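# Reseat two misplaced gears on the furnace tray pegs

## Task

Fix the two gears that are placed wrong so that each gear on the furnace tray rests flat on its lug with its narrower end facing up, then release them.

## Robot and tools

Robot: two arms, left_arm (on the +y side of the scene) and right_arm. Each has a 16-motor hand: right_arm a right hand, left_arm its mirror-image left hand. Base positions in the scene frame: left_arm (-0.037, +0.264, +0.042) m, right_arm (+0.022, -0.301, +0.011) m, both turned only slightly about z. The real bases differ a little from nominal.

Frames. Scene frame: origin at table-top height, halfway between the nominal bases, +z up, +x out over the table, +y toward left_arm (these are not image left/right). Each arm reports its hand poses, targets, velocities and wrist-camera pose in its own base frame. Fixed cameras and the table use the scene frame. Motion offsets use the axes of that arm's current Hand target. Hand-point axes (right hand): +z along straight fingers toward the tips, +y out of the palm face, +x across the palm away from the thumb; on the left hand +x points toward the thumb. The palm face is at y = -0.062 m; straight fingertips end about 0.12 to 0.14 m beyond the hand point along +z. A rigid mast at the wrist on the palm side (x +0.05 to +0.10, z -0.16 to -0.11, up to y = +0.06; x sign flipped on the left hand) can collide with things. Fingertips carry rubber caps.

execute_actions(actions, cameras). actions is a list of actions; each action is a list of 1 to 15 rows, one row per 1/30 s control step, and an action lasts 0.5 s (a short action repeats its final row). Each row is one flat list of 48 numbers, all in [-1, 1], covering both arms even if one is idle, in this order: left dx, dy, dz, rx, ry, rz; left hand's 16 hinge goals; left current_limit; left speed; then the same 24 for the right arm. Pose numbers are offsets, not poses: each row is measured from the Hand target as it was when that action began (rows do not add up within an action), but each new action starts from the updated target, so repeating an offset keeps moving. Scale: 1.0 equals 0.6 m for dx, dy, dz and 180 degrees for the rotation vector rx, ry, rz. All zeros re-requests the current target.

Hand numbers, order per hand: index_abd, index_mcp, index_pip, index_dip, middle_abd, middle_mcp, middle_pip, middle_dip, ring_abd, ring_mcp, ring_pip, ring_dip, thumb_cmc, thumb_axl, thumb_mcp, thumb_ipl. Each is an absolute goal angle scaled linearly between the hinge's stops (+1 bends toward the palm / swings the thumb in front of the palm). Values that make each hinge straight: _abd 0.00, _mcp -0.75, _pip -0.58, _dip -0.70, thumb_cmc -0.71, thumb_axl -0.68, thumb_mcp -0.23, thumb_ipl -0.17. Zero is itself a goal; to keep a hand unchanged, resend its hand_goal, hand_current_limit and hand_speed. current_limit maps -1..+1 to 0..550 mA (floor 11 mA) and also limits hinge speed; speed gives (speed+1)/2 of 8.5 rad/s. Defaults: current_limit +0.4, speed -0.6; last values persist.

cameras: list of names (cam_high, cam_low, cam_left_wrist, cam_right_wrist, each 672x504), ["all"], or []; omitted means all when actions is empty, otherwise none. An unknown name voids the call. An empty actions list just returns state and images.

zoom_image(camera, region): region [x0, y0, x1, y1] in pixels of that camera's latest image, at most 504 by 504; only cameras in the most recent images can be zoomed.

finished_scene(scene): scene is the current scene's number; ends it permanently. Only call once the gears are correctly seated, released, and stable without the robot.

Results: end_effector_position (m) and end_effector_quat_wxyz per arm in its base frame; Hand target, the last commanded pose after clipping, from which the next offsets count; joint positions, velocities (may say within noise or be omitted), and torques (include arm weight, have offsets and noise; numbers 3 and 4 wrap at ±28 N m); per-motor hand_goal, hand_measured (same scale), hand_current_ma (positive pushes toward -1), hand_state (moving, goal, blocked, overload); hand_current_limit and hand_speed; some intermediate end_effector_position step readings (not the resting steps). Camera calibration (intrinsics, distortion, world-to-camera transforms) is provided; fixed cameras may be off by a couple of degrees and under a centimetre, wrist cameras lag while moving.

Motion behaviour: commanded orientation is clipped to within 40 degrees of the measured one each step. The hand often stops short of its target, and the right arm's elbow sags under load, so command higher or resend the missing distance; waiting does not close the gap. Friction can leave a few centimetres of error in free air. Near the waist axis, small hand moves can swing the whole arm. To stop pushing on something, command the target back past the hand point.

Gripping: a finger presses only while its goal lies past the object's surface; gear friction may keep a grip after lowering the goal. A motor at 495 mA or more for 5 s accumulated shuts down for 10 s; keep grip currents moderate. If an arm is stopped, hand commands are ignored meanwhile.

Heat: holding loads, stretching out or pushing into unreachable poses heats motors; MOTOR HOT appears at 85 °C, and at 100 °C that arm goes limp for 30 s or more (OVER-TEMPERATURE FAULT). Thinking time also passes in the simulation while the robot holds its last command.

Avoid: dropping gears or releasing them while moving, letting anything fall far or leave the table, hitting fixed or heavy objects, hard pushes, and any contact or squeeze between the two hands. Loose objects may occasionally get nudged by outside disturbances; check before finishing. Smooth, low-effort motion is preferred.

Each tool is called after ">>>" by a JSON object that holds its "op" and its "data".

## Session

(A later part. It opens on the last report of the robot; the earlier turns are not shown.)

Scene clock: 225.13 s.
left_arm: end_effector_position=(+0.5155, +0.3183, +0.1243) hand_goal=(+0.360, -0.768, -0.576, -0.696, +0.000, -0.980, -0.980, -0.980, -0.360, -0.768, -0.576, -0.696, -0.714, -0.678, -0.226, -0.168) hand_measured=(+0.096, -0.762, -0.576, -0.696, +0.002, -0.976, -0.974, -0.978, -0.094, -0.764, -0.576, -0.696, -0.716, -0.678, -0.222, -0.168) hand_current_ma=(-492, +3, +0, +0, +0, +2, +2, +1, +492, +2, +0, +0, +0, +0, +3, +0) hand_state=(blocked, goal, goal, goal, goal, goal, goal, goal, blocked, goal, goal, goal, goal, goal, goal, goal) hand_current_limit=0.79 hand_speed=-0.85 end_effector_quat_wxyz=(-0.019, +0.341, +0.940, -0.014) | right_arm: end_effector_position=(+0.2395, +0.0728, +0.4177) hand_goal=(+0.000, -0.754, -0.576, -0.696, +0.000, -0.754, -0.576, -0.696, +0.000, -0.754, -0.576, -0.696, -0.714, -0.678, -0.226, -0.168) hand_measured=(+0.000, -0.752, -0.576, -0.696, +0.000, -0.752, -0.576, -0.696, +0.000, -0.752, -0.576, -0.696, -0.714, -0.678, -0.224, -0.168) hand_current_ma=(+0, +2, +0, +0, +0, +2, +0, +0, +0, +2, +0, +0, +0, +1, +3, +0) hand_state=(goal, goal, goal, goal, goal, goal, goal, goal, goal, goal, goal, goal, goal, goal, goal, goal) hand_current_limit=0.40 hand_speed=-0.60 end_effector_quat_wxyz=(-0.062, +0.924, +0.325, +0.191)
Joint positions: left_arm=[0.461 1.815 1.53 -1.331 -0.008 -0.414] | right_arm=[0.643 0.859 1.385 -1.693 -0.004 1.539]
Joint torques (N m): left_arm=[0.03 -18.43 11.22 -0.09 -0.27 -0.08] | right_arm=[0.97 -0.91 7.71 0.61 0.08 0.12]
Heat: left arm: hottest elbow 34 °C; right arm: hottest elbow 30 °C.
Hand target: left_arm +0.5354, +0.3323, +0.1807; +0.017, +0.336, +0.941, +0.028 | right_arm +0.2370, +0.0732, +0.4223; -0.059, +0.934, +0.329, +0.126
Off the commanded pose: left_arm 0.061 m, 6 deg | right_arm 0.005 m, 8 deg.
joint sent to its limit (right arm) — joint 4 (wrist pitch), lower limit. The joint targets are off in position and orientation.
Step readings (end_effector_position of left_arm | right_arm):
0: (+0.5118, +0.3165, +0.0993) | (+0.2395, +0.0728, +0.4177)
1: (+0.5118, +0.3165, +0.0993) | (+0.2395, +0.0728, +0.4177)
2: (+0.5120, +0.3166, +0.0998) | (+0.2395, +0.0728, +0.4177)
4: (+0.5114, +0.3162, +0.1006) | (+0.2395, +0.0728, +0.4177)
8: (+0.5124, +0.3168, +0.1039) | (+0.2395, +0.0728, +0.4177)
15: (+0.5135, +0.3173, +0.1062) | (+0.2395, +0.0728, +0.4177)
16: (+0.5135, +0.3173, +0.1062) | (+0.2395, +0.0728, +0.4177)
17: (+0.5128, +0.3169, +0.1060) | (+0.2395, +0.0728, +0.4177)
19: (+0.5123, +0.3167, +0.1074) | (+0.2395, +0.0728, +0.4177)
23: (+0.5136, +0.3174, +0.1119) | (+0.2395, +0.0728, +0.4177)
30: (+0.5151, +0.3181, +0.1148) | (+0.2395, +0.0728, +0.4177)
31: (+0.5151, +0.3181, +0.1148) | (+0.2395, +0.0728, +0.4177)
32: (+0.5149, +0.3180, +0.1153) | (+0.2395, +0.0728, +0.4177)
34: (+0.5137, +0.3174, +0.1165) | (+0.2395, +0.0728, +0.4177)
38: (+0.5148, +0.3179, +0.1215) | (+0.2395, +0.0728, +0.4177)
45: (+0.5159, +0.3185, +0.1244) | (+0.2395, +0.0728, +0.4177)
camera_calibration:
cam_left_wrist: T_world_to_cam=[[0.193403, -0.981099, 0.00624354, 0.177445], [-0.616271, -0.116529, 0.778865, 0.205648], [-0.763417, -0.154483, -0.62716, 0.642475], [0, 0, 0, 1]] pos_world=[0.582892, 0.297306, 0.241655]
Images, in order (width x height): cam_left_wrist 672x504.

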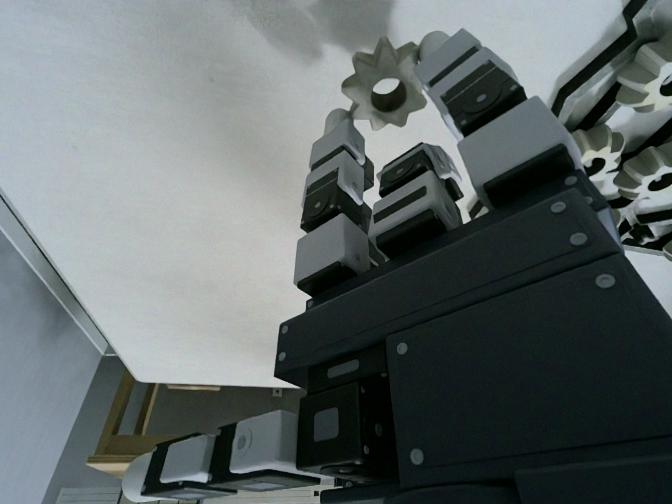

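>>> {"op": "execute_actions", "data": {"actions": [[[0.0194,0.0255,-0.0241,0,0,0,0.36,-0.767,-0.576,-0.696,0,-0.98,-0.98,-0.98,-0.36,-0.767,-0.576,-0.696,-0.714,-0.678,-0.226,-0.168,0.79,-0.85,0,0,0,0,0,0,0,-0.754,-0.576,-0.696,0,-0.754,-0.576,-0.696,0,-0.754,-0.576,-0.696,-0.714,-0.678,-0.226,-0.168,0.4,-0.6]],[[0.0194,0.0255,-0.0241,0,0,0,0.36,-0.767,-0.576,-0.696,0,-0.98,-0.98,-0.98,-0.36,-0.767,-0.576,-0.696,-0.714,-0.678,-0.226,-0.168,0.79,-0.85,0,0,0,0,0,0,0,-0.754,-0.576,-0.696,0,-0.754,-0.576,-0.696,0,-0.754,-0.576,-0.696,-0.714,-0.678,-0.226,-0.168,0.4,-0.6]],[[0.0194,0.0255,-0.0241,0,0,0,0.36,-0.767,-0.576,-0.696,0,-0.98,-0.98,-0.98,-0.36,-0.767,-0.576,-0.696,-0.714,-0.678,-0.226,-0.168,0.79,-0.85,0,0,0,0,0,0,0,-0.754,-0.576,-0.696,0,-0.754,-0.576,-0.696,0,-0.754,-0.576,-0.696,-0.714,-0.678,-0.226,-0.168,0.4,-0.6]]], "cameras": ["cam_high","cam_left_wrist"]}}

Scene clock: 228.70 s.
left_arm: end_effector_position=(+0.5164, +0.3785, +0.1791) hand_goal=(+0.360, -0.768, -0.576, -0.696, +0.000, -0.980, -0.980, -0.980, -0.360, -0.768, -0.576, -0.696, -0.714, -0.678, -0.226, -0.168) hand_measured=(+0.096, -0.766, -0.576, -0.696, +0.002, -0.976, -0.974, -0.978, -0.094, -0.766, -0.576, -0.696, -0.716, -0.678, -0.222, -0.168) hand_current_ma=(-492, +1, +0, +0, +0, +2, +2, +1, +492, +0, +0, +0, +0, +0, +3, +0) hand_state=(blocked, goal, goal, goal, goal, goal, goal, goal, blocked, goal, goal, goal, goal, goal, goal, goal) hand_current_limit=0.79 hand_speed=-0.85 end_effector_quat_wxyz=(-0.011, +0.329, +0.944, -0.008) | right_arm: end_effector_position=(+0.2395, +0.0728, +0.4177) hand_goal=(+0.000, -0.754, -0.576, -0.696, +0.000, -0.754, -0.576, -0.696, +0.000, -0.754, -0.576, -0.696, -0.714, -0.678, -0.226, -0.168) hand_measured=(+0.000, -0.752, -0.576, -0.696, +0.000, -0.752, -0.576, -0.696, +0.000, -0.752, -0.576, -0.696, -0.714, -0.678, -0.224, -0.168) hand_current_ma=(+0, +2, +0, +0, +0, +2, +0, +0, +0, +2, +0, +0, +0, +1, +3, +0) hand_state=(goal, goal, goal, goal, goal, goal, goal, goal, goal, goal, goal, goal, goal, goal, goal, goal) hand_current_limit=0.40 hand_speed=-0.60 end_effector_quat_wxyz=(-0.062, +0.924, +0.325, +0.191)
Joint positions: left_arm=[0.553 1.856 1.734 -1.476 -0.006 -0.349] | right_arm=[0.643 0.859 1.385 -1.693 -0.004 1.539]
Joint torques (N m): left_arm=[-0.09 -17.2 11.84 0.08 -0.17 0.04] | right_arm=[0.97 -0.91 7.73 0.62 0.09 0.11]
Heat: left arm: hottest elbow 35 °C; right arm: hottest elbow 30 °C.
Hand target: left_arm +0.5351, +0.3881, +0.2264; +0.017, +0.336, +0.941, +0.028 | right_arm +0.2370, +0.0732, +0.4223; -0.059, +0.934, +0.329, +0.126
Off the commanded pose: left_arm 0.052 m, 5 deg | right_arm 0.005 m, 8 deg.
joint sent to its limit (right arm) — joint 4 (wrist pitch), lower limit. The joint targets are off in position and orientation.
Step readings (end_effector_position of left_arm | right_arm):
0: (+0.5155, +0.3183, +0.1243) | (+0.2395, +0.0728, +0.4177)
1: (+0.5160, +0.3185, +0.1249) | (+0.2395, +0.0728, +0.4177)
2: (+0.5155, +0.3183, +0.1253) | (+0.2395, +0.0728, +0.4177)
4: (+0.5151, +0.3191, +0.1285) | (+0.2395, +0.0728, +0.4177)
8: (+0.5172, +0.3274, +0.1406) | (+0.2395, +0.0728, +0.4177)
15: (+0.5153, +0.3413, +0.1497) | (+0.2395, +0.0728, +0.4177)
16: (+0.5144, +0.3420, +0.1496) | (+0.2395, +0.0728, +0.4177)
17: (+0.5137, +0.3424, +0.1496) | (+0.2395, +0.0728, +0.4177)
19: (+0.5131, +0.3432, +0.1513) | (+0.2395, +0.0728, +0.4177)
23: (+0.5176, +0.3480, +0.1618) | (+0.2395, +0.0728, +0.4177)
30: (+0.5188, +0.3557, +0.1704) | (+0.2395, +0.0728, +0.4177)
31: (+0.5185, +0.3565, +0.1710) | (+0.2395, +0.0728, +0.4177)
32: (+0.5182, +0.3562, +0.1701) | (+0.2395, +0.0728, +0.4177)
34: (+0.5185, +0.3592, +0.1713) | (+0.2395, +0.0728, +0.4177)
38: (+0.5205, +0.3670, +0.1753) | (+0.2395, +0.0728, +0.4177)
45: (+0.5165, +0.3783, +0.1826) | (+0.2395, +0.0728, +0.4177)
camera_calibration:
cam_left_wrist: T_world_to_cam=[[0.218969, -0.97572, 0.00474502, 0.221013], [-0.626517, -0.13687, 0.767296, 0.185549], [-0.748017, -0.170987, -0.641275, 0.687736], [0, 0, 0, 1]] pos_world=[0.582292, 0.358637, 0.297609]
Images, in order (width x height): cam_high 672x504, cam_left_wrist 672x504.

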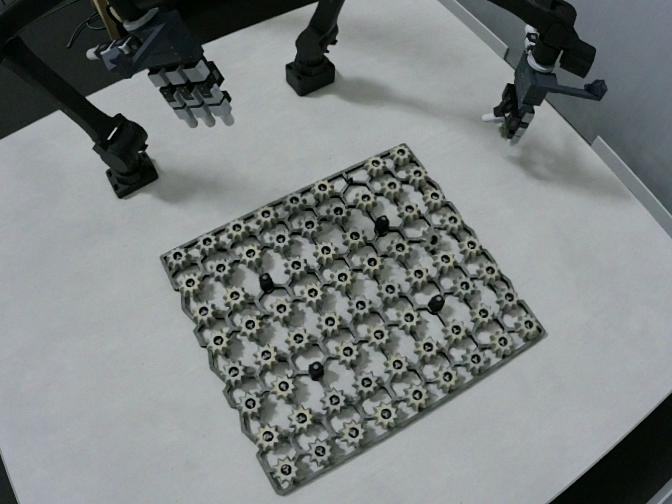

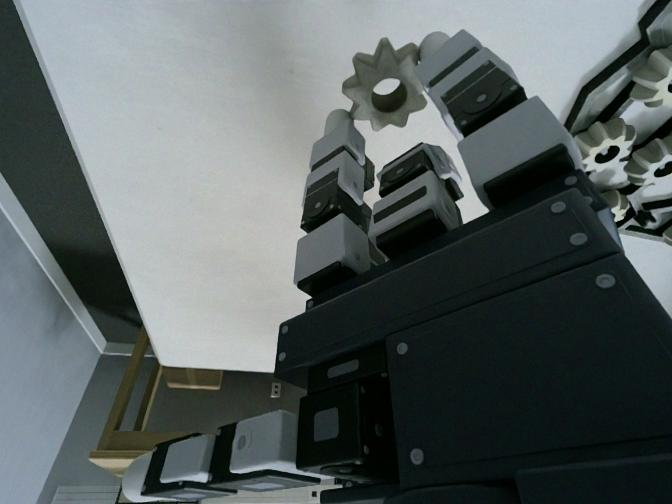

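>>> {"op": "execute_actions", "data": {"actions": [[[0,0,0,0,0,0,0.36,-0.767,-0.576,-0.696,0,-0.98,-0.98,0.92,-0.36,-0.767,-0.576,-0.696,-0.714,-0.678,-0.226,-0.168,0.79,-0.4,0,0,0,0,0,0,0,-0.754,-0.576,-0.696,0,-0.754,-0.576,-0.696,0,-0.754,-0.576,-0.696,-0.714,-0.678,-0.226,-0.168,0.4,-0.6]],[[0,0,0,0,0,0,0.36,-0.767,-0.576,-0.696,0,-0.98,0,0.92,-0.36,-0.767,-0.576,-0.696,-0.714,-0.678,-0.226,-0.168,0.79,-0.3,0,0,0,0,0,0,0,-0.754,-0.576,-0.696,0,-0.754,-0.576,-0.696,0,-0.754,-0.576,-0.696,-0.714,-0.678,-0.226,-0.168,0.4,-0.6]],[[0,0,0,0,0,0,0.36,-0.767,-0.576,-0.696,0,-0.9,0.7,0.92,-0.36,-0.767,-0.576,-0.696,-0.714,-0.678,-0.226,-0.168,0.79,-0.3,0,0,0,0,0,0,0,-0.754,-0.576,-0.696,0,-0.754,-0.576,-0.696,0,-0.754,-0.576,-0.696,-0.714,-0.678,-0.226,-0.168,0.4,-0.6]],[[0,0,0,0,0,0,0.36,-0.767,-0.576,-0.696,0,-0.6,0.7,0.92,-0.36,-0.767,-0.576,-0.696,-0.714,-0.678,-0.226,-0.168,0.79,-0.5,0,0,0,0,0,0,0,-0.754,-0.576,-0.696,0,-0.754,-0.576,-0.696,0,-0.754,-0.576,-0.696,-0.714,-0.678,-0.226,-0.168,0.4,-0.6]]], "cameras": ["cam_left_wrist"]}}

Scene clock: 231.40 s.
left_arm: end_effector_position=(+0.5228, +0.3797, +0.1895) hand_goal=(+0.360, -0.768, -0.576, -0.696, +0.000, -0.600, +0.700, +0.920, -0.360, -0.768, -0.576, -0.696, -0.714, -0.678, -0.226, -0.168) hand_measured=(+0.354, -0.762, -0.572, -0.694, +0.000, -0.608, +0.696, +0.918, -0.354, -0.764, -0.572, -0.694, -0.716, -0.678, -0.222, -0.168) hand_current_ma=(-3, +4, +1, +1, +0, -4, -2, -1, +2, +2, +1, +1, +0, +0, +3, +0) hand_state=(goal, goal, goal, goal, goal, goal, goal, goal, goal, goal, goal, goal, goal, goal, goal, goal) hand_current_limit=0.79 hand_speed=-0.50 end_effector_quat_wxyz=(-0.004, +0.331, +0.944, -0.001) | right_arm: end_effector_position=(+0.2395, +0.0728, +0.4177) hand_goal=(+0.000, -0.754, -0.576, -0.696, +0.000, -0.754, -0.576, -0.696, +0.000, -0.754, -0.576, -0.696, -0.714, -0.678, -0.226, -0.168) hand_measured=(+0.000, -0.752, -0.576, -0.696, +0.000, -0.752, -0.576, -0.696, +0.000, -0.752, -0.576, -0.696, -0.714, -0.678, -0.224, -0.168) hand_current_ma=(+0, +2, +0, +0, +0, +2, +0, +0, +0, +2, +0, +0, +0, +1, +3, +0) hand_state=(goal, goal, goal, goal, goal, goal, goal, goal, goal, goal, goal, goal, goal, goal, goal, goal) hand_current_limit=0.40 hand_speed=-0.60 end_effector_quat_wxyz=(-0.062, +0.924, +0.325, +0.191)
Joint positions: left_arm=[0.55 1.855 1.756 -1.477 -0.005 -0.347] | right_arm=[0.643 0.859 1.385 -1.693 -0.004 1.539]
Joint torques (N m): left_arm=[0.21 -17.26 10.67 0.05 -0.23 0.04] | right_arm=[0.91 -0.73 7.71 0.59 0.08 0.12]
Heat: left arm: hottest elbow 35 °C; right arm: hottest elbow 30 °C.
Hand target: left_arm +0.5351, +0.3881, +0.2264; +0.017, +0.336, +0.941, +0.028 | right_arm +0.2370, +0.0732, +0.4223; -0.059, +0.934, +0.329, +0.126
Off the commanded pose: left_arm 0.040 m, 4 deg | right_arm 0.005 m, 8 deg.
joint sent to its limit (right arm) — joint 4 (wrist pitch), lower limit. The joint targets are off in position and orientation.
Step readings (end_effector_position of left_arm | right_arm):
0: (+0.5164, +0.3785, +0.1791) | (+0.2395, +0.0728, +0.4177)
1: (+0.5164, +0.3785, +0.1791) | (+0.2395, +0.0728, +0.4177)
2: (+0.5164, +0.3785, +0.1791) | (+0.2395, +0.0728, +0.4177)
4: (+0.5164, +0.3785, +0.1791) | (+0.2395, +0.0728, +0.4177)
8: (+0.5164, +0.3785, +0.1791) | (+0.2395, +0.0728, +0.4177)
15: (+0.5164, +0.3785, +0.1791) | (+0.2395, +0.0728, +0.4177)
16: (+0.5164, +0.3785, +0.1801) | (+0.2395, +0.0728, +0.4177)
17: (+0.5164, +0.3785, +0.1801) | (+0.2395, +0.0728, +0.4177)
19: (+0.5167, +0.3775, +0.1790) | (+0.2395, +0.0728, +0.4177)
23: (+0.5187, +0.3784, +0.1833) | (+0.2395, +0.0728, +0.4177)
30: (+0.5228, +0.3797, +0.1895) | (+0.2395, +0.0728, +0.4177)
31: (+0.5228, +0.3797, +0.1895) | (+0.2395, +0.0728, +0.4177)
32: (+0.5228, +0.3797, +0.1895) | (+0.2395, +0.0728, +0.4177)
34: (+0.5228, +0.3797, +0.1895) | (+0.2395, +0.0728, +0.4177)
38: (+0.5228, +0.3797, +0.1895) | (+0.2395, +0.0728, +0.4177)
45: (+0.5228, +0.3797, +0.1895) | (+0.2395, +0.0728, +0.4177)
46: (+0.5228, +0.3797, +0.1895) | (+0.2395, +0.0728, +0.4177)
47: (+0.5228, +0.3797, +0.1895) | (+0.2395, +0.0728, +0.4177)
49: (+0.5228, +0.3797, +0.1895) | (+0.2395, +0.0728, +0.4177)
53: (+0.5228, +0.3797, +0.1895) | (+0.2395, +0.0728, +0.4177)
60: (+0.5228, +0.3797, +0.1895) | (+0.2395, +0.0728, +0.4177)
camera_calibration:
cam_left_wrist: T_world_to_cam=[[0.21442, -0.976741, -0.000762798, 0.224564], [-0.641674, -0.141453, 0.75382, 0.193947], [-0.736395, -0.161144, -0.65708, 0.692444], [0, 0, 0, 1]] pos_world=[0.586212, 0.358359, 0.308961]
Images, in order (width x height): cam_left_wrist 672x504.

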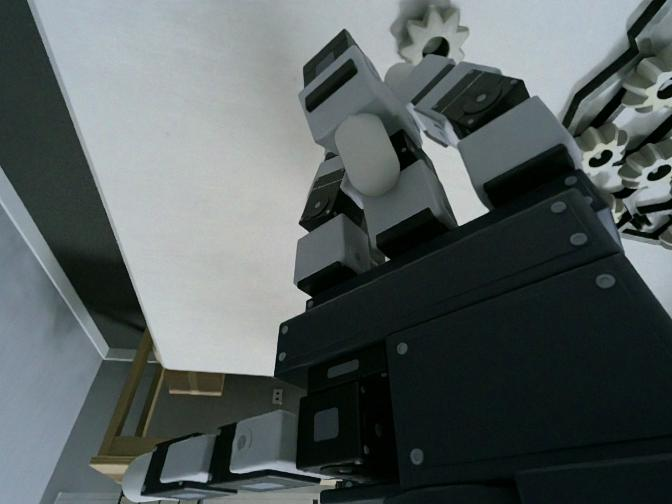

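>>> {"op": "execute_actions", "data": {"actions": [[[0,0,0,0,0,0,0,-0.754,-0.576,-0.696,0,0.1,0.6,0.5,0,-0.754,-0.576,-0.696,-0.714,-0.678,-0.226,-0.168,0.4,-0.3,0,0,0,0,0,0,0,-0.754,-0.576,-0.696,0,-0.754,-0.576,-0.696,0,-0.754,-0.576,-0.696,-0.714,-0.678,-0.226,-0.168,0.4,-0.6]],[[0,0,0,0,0,0,0,-0.754,-0.576,-0.696,0,0.1,0.6,0.5,0,-0.754,-0.576,-0.696,-0.714,-0.678,-0.226,-0.168,0.4,-0.5,0,0,0,0,0,0,0,-0.754,-0.576,-0.696,0,-0.754,-0.576,-0.696,0,-0.754,-0.576,-0.696,-0.714,-0.678,-0.226,-0.168,0.4,-0.6]]], "cameras": ["cam_left_wrist","cam_high"]}}

>>> {"op": "zoom_image", "data": {"camera": "cam_left_wrist", "region": [300, 0, 504, 150]}}

Scene clock: 233.53 s.
left_arm: end_effector_position=(+0.5228, +0.3797, +0.1895) hand_goal=(+0.000, -0.754, -0.576, -0.696, +0.000, +0.100, +0.600, +0.500, +0.000, -0.754, -0.576, -0.696, -0.714, -0.678, -0.226, -0.168) hand_measured=(+0.002, -0.754, -0.572, -0.694, +0.000, +0.082, +0.600, +0.502, -0.002, -0.754, -0.574, -0.694, -0.716, -0.678, -0.222, -0.168) hand_current_ma=(+1, +0, +1, +1, +0, -19, +0, +1, -1, +0, +1, +1, +0, +0, +3, +0) hand_state=(goal, goal, goal, goal, goal, goal, goal, goal, goal, goal, goal, goal, goal, goal, goal, goal) hand_current_limit=0.40 hand_speed=-0.50 end_effector_quat_wxyz=(-0.004, +0.331, +0.944, -0.001) | right_arm: end_effector_position=(+0.2395, +0.0728, +0.4177) hand_goal=(+0.000, -0.754, -0.576, -0.696, +0.000, -0.754, -0.576, -0.696, +0.000, -0.754, -0.576, -0.696, -0.714, -0.678, -0.226, -0.168) hand_measured=(+0.000, -0.752, -0.576, -0.696, +0.000, -0.752, -0.576, -0.696, +0.000, -0.752, -0.576, -0.696, -0.714, -0.678, -0.224, -0.168) hand_current_ma=(+0, +2, +0, +0, +0, +2, +0, +0, +0, +2, +0, +0, +0, +1, +3, +0) hand_state=(goal, goal, goal, goal, goal, goal, goal, goal, goal, goal, goal, goal, goal, goal, goal, goal) hand_current_limit=0.40 hand_speed=-0.60 end_effector_quat_wxyz=(-0.062, +0.924, +0.325, +0.191)
Joint positions: left_arm=[0.55 1.855 1.756 -1.477 -0.005 -0.347] | right_arm=[0.643 0.859 1.385 -1.693 -0.004 1.539]
Joint torques (N m): left_arm=[0.03 -17.2 10.69 0.06 -0.24 0.04] | right_arm=[1.03 -0.85 7.73 0.61 0.09 0.11]
Heat: left arm: hottest elbow 35 °C; right arm: hottest elbow 30 °C.
Hand target: left_arm +0.5351, +0.3881, +0.2264; +0.017, +0.336, +0.941, +0.028 | right_arm +0.2370, +0.0732, +0.4223; -0.059, +0.934, +0.329, +0.126
Off the commanded pose: left_arm 0.040 m, 4 deg | right_arm 0.005 m, 8 deg.
joint sent to its limit (right arm) — joint 4 (wrist pitch), lower limit. The joint targets are off in position and orientation.
Step readings (end_effector_position of left_arm | right_arm):
0: (+0.5228, +0.3797, +0.1895) | (+0.2395, +0.0728, +0.4177)
1: (+0.5228, +0.3797, +0.1895) | (+0.2395, +0.0728, +0.4177)
2: (+0.5228, +0.3797, +0.1895) | (+0.2395, +0.0728, +0.4177)
4: (+0.5228, +0.3797, +0.1895) | (+0.2395, +0.0728, +0.4177)
8: (+0.5228, +0.3797, +0.1895) | (+0.2395, +0.0728, +0.4177)
15: (+0.5228, +0.3797, +0.1895) | (+0.2395, +0.0728, +0.4177)
16: (+0.5228, +0.3797, +0.1895) | (+0.2395, +0.0728, +0.4177)
17: (+0.5228, +0.3797, +0.1895) | (+0.2395, +0.0728, +0.4177)
19: (+0.5228, +0.3797, +0.1895) | (+0.2395, +0.0728, +0.4177)
23: (+0.5228, +0.3797, +0.1895) | (+0.2395, +0.0728, +0.4177)
30: (+0.5228, +0.3797, +0.1895) | (+0.2395, +0.0728, +0.4177)
camera_calibration:
cam_left_wrist: T_world_to_cam=[[0.21442, -0.976741, -0.000762798, 0.224564], [-0.641674, -0.141453, 0.75382, 0.193947], [-0.736395, -0.161144, -0.65708, 0.692444], [0, 0, 0, 1]] pos_world=[0.586212, 0.358359, 0.308961]
Images, in order (width x height): cam_high 672x504, cam_left_wrist 672x504.

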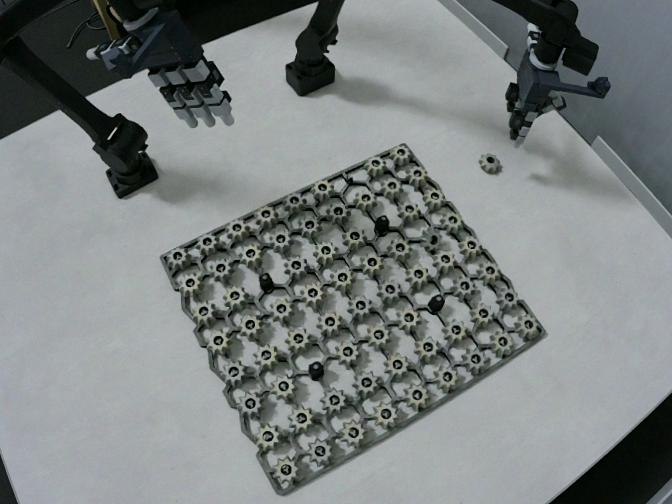

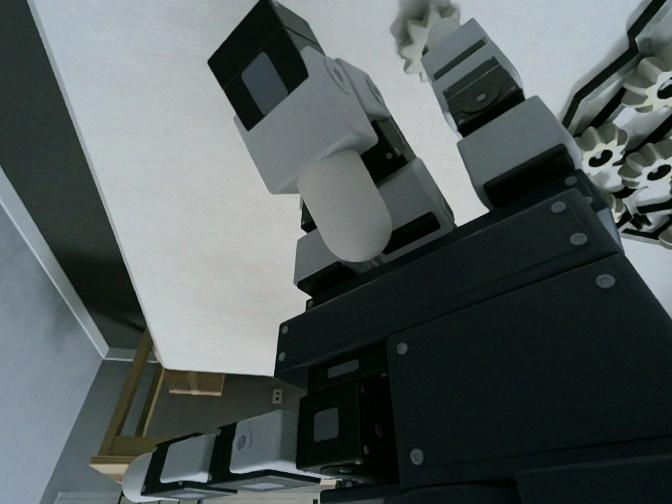

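Scaled by 2.471 from the camera's 672x504 image, which has a finer 960x720 frame.

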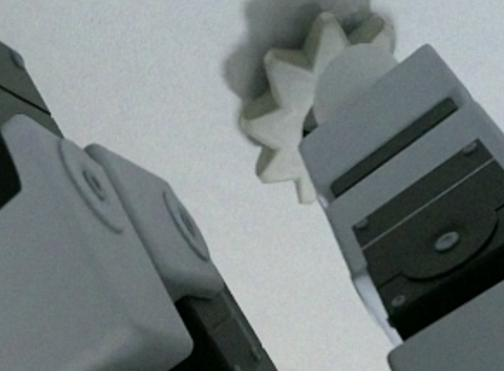

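>>> {"op": "zoom_image", "data": {"camera": "cam_high", "region": [460, 130, 520, 190]}}

Scaled by 8.400 from the camera's 672x504 image, which has a finer 960x720 frame.

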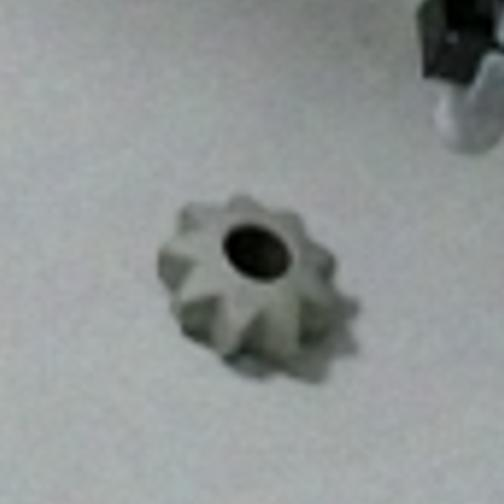

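>>> {"op": "execute_actions", "data": {"actions": [[[-0.03,-0.0345,0.02,0,0,0,0,-0.754,-0.576,-0.696,0,0.1,0.6,0.5,0,-0.754,-0.576,-0.696,-0.714,-0.678,-0.226,-0.168,0.4,-0.5,0,0,0,0,0,0,0,-0.754,-0.576,-0.696,0,-0.754,-0.576,-0.696,0,-0.754,-0.576,-0.696,-0.714,-0.678,-0.226,-0.168,0.4,-0.6]],[[-0.03,-0.0345,0.03,0,0,0,0,-0.754,-0.576,-0.696,0,0.1,0.6,0.5,0,-0.754,-0.576,-0.696,-0.714,-0.678,-0.226,-0.168,0.4,-0.5,0,0,0,0,0,0,0,-0.754,-0.576,-0.696,0,-0.754,-0.576,-0.696,0,-0.754,-0.576,-0.696,-0.714,-0.678,-0.226,-0.168,0.4,-0.6]],[[0,0,0.0477,0,0,0,0,-0.754,-0.576,-0.696,0,0.1,0.6,0.5,0,-0.754,-0.576,-0.696,-0.714,-0.678,-0.226,-0.168,0.4,-0.5,0,0,0,0,0,0,0,-0.754,-0.576,-0.696,0,-0.754,-0.576,-0.696,0,-0.754,-0.576,-0.696,-0.714,-0.678,-0.226,-0.168,0.4,-0.6]]], "cameras": ["cam_left_wrist","cam_high"]}}

>>> {"op": "zoom_image", "data": {"camera": "cam_left_wrist", "region": [300, 0, 504, 150]}}

Scene clock: 236.03 s.
left_arm: end_effector_position=(+0.5346, +0.3286, +0.1512) hand_goal=(+0.000, -0.754, -0.576, -0.696, +0.000, +0.100, +0.600, +0.500, +0.000, -0.754, -0.576, -0.696, -0.714, -0.678, -0.226, -0.168) hand_measured=(+0.002, -0.754, -0.574, -0.694, +0.000, +0.082, +0.600, +0.502, -0.002, -0.754, -0.574, -0.694, -0.716, -0.678, -0.222, -0.168) hand_current_ma=(+1, +0, +1, +1, +0, -18, +0, +1, -1, +0, +1, +1, +0, +0, +3, +0) hand_state=(goal, goal, goal, goal, goal, goal, goal, goal, goal, goal, goal, goal, goal, goal, goal, goal) hand_current_limit=0.40 hand_speed=-0.50 end_effector_quat_wxyz=(+0.005, +0.344, +0.939, +0.009) | right_arm: end_effector_position=(+0.2395, +0.0728, +0.4177) hand_goal=(+0.000, -0.754, -0.576, -0.696, +0.000, -0.754, -0.576, -0.696, +0.000, -0.754, -0.576, -0.696, -0.714, -0.678, -0.226, -0.168) hand_measured=(+0.000, -0.752, -0.576, -0.696, +0.000, -0.752, -0.576, -0.696, +0.000, -0.752, -0.576, -0.696, -0.714, -0.678, -0.224, -0.168) hand_current_ma=(+0, +2, +0, +0, +0, +2, +0, +0, +0, +2, +0, +0, +0, +1, +3, +0) hand_state=(goal, goal, goal, goal, goal, goal, goal, goal, goal, goal, goal, goal, goal, goal, goal, goal) hand_current_limit=0.40 hand_speed=-0.60 end_effector_quat_wxyz=(-0.062, +0.924, +0.325, +0.191)
Joint positions: left_arm=[0.464 1.813 1.59 -1.328 -0.005 -0.405] | right_arm=[0.643 0.859 1.385 -1.693 -0.004 1.539]
Joint torques (N m): left_arm=[-0.62 -15.97 7.19 1.03 -0.41 -0.14] | right_arm=[1.03 -0.85 7.75 0.59 0.08 0.11]
Heat: left arm: hottest elbow 35 °C; right arm: hottest elbow 30 °C.
Hand target: left_arm +0.5398, +0.3357, +0.1658; +0.017, +0.336, +0.941, +0.028 | right_arm +0.2370, +0.0732, +0.4223; -0.059, +0.934, +0.329, +0.126
Off the commanded pose: left_arm 0.017 m, 3 deg | right_arm 0.005 m, 8 deg.
joint sent to its limit (right arm) — joint 4 (wrist pitch), lower limit. The joint targets are off in position and orientation.
Step readings (end_effector_position of left_arm | right_arm):
0: (+0.5228, +0.3797, +0.1895) | (+0.2395, +0.0728, +0.4177)
1: (+0.5228, +0.3797, +0.1895) | (+0.2395, +0.0728, +0.4177)
2: (+0.5228, +0.3797, +0.1895) | (+0.2395, +0.0728, +0.4177)
4: (+0.5236, +0.3790, +0.1890) | (+0.2395, +0.0728, +0.4177)
8: (+0.5264, +0.3707, +0.1889) | (+0.2395, +0.0728, +0.4177)
15: (+0.5346, +0.3556, +0.1881) | (+0.2395, +0.0728, +0.4177)
16: (+0.5347, +0.3546, +0.1874) | (+0.2395, +0.0728, +0.4177)
17: (+0.5350, +0.3539, +0.1871) | (+0.2395, +0.0728, +0.4177)
19: (+0.5323, +0.3520, +0.1831) | (+0.2395, +0.0728, +0.4177)
23: (+0.5274, +0.3419, +0.1722) | (+0.2395, +0.0728, +0.4177)
30: (+0.5343, +0.3292, +0.1677) | (+0.2395, +0.0728, +0.4177)
31: (+0.5350, +0.3286, +0.1678) | (+0.2395, +0.0728, +0.4177)
32: (+0.5360, +0.3280, +0.1678) | (+0.2395, +0.0728, +0.4177)
34: (+0.5374, +0.3288, +0.1649) | (+0.2395, +0.0728, +0.4177)
38: (+0.5343, +0.3283, +0.1538) | (+0.2395, +0.0728, +0.4177)
45: (+0.5346, +0.3286, +0.1512) | (+0.2395, +0.0728, +0.4177)
camera_calibration:
cam_left_wrist: T_world_to_cam=[[0.187493, -0.982235, -0.00780441, 0.189353], [-0.661806, -0.132191, 0.737929, 0.23324], [-0.725851, -0.133191, -0.674834, 0.655634], [0, 0, 0, 1]] pos_world=[0.59475, 0.304147, 0.271807]
Images, in order (width x height): cam_high 672x504, cam_left_wrist 672x504.

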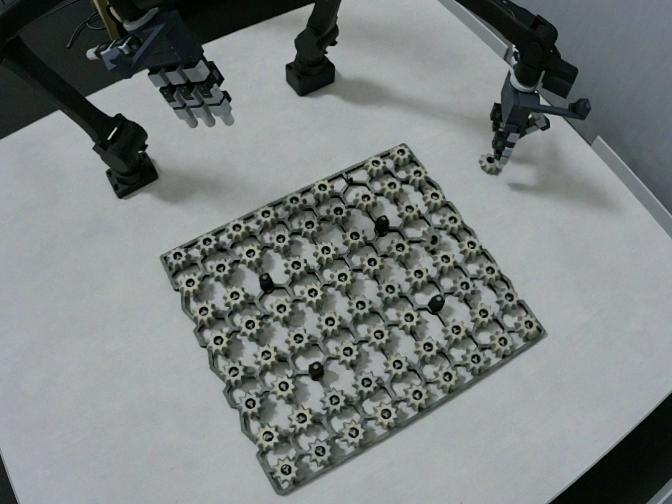

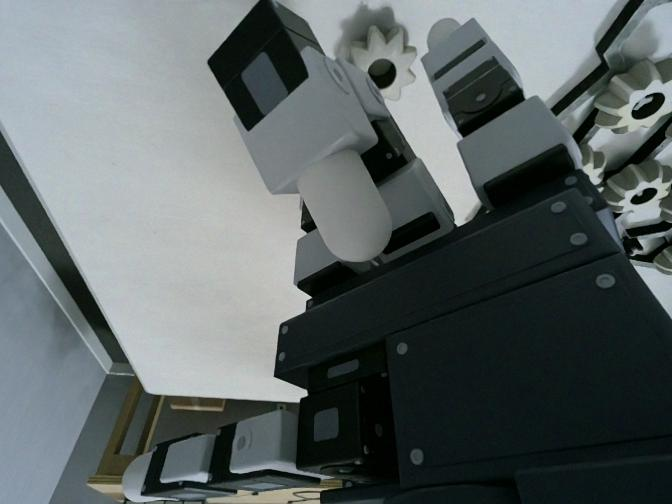

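Scaled by 2.471 from the camera's 672x504 image, which has a finer 960x720 frame.

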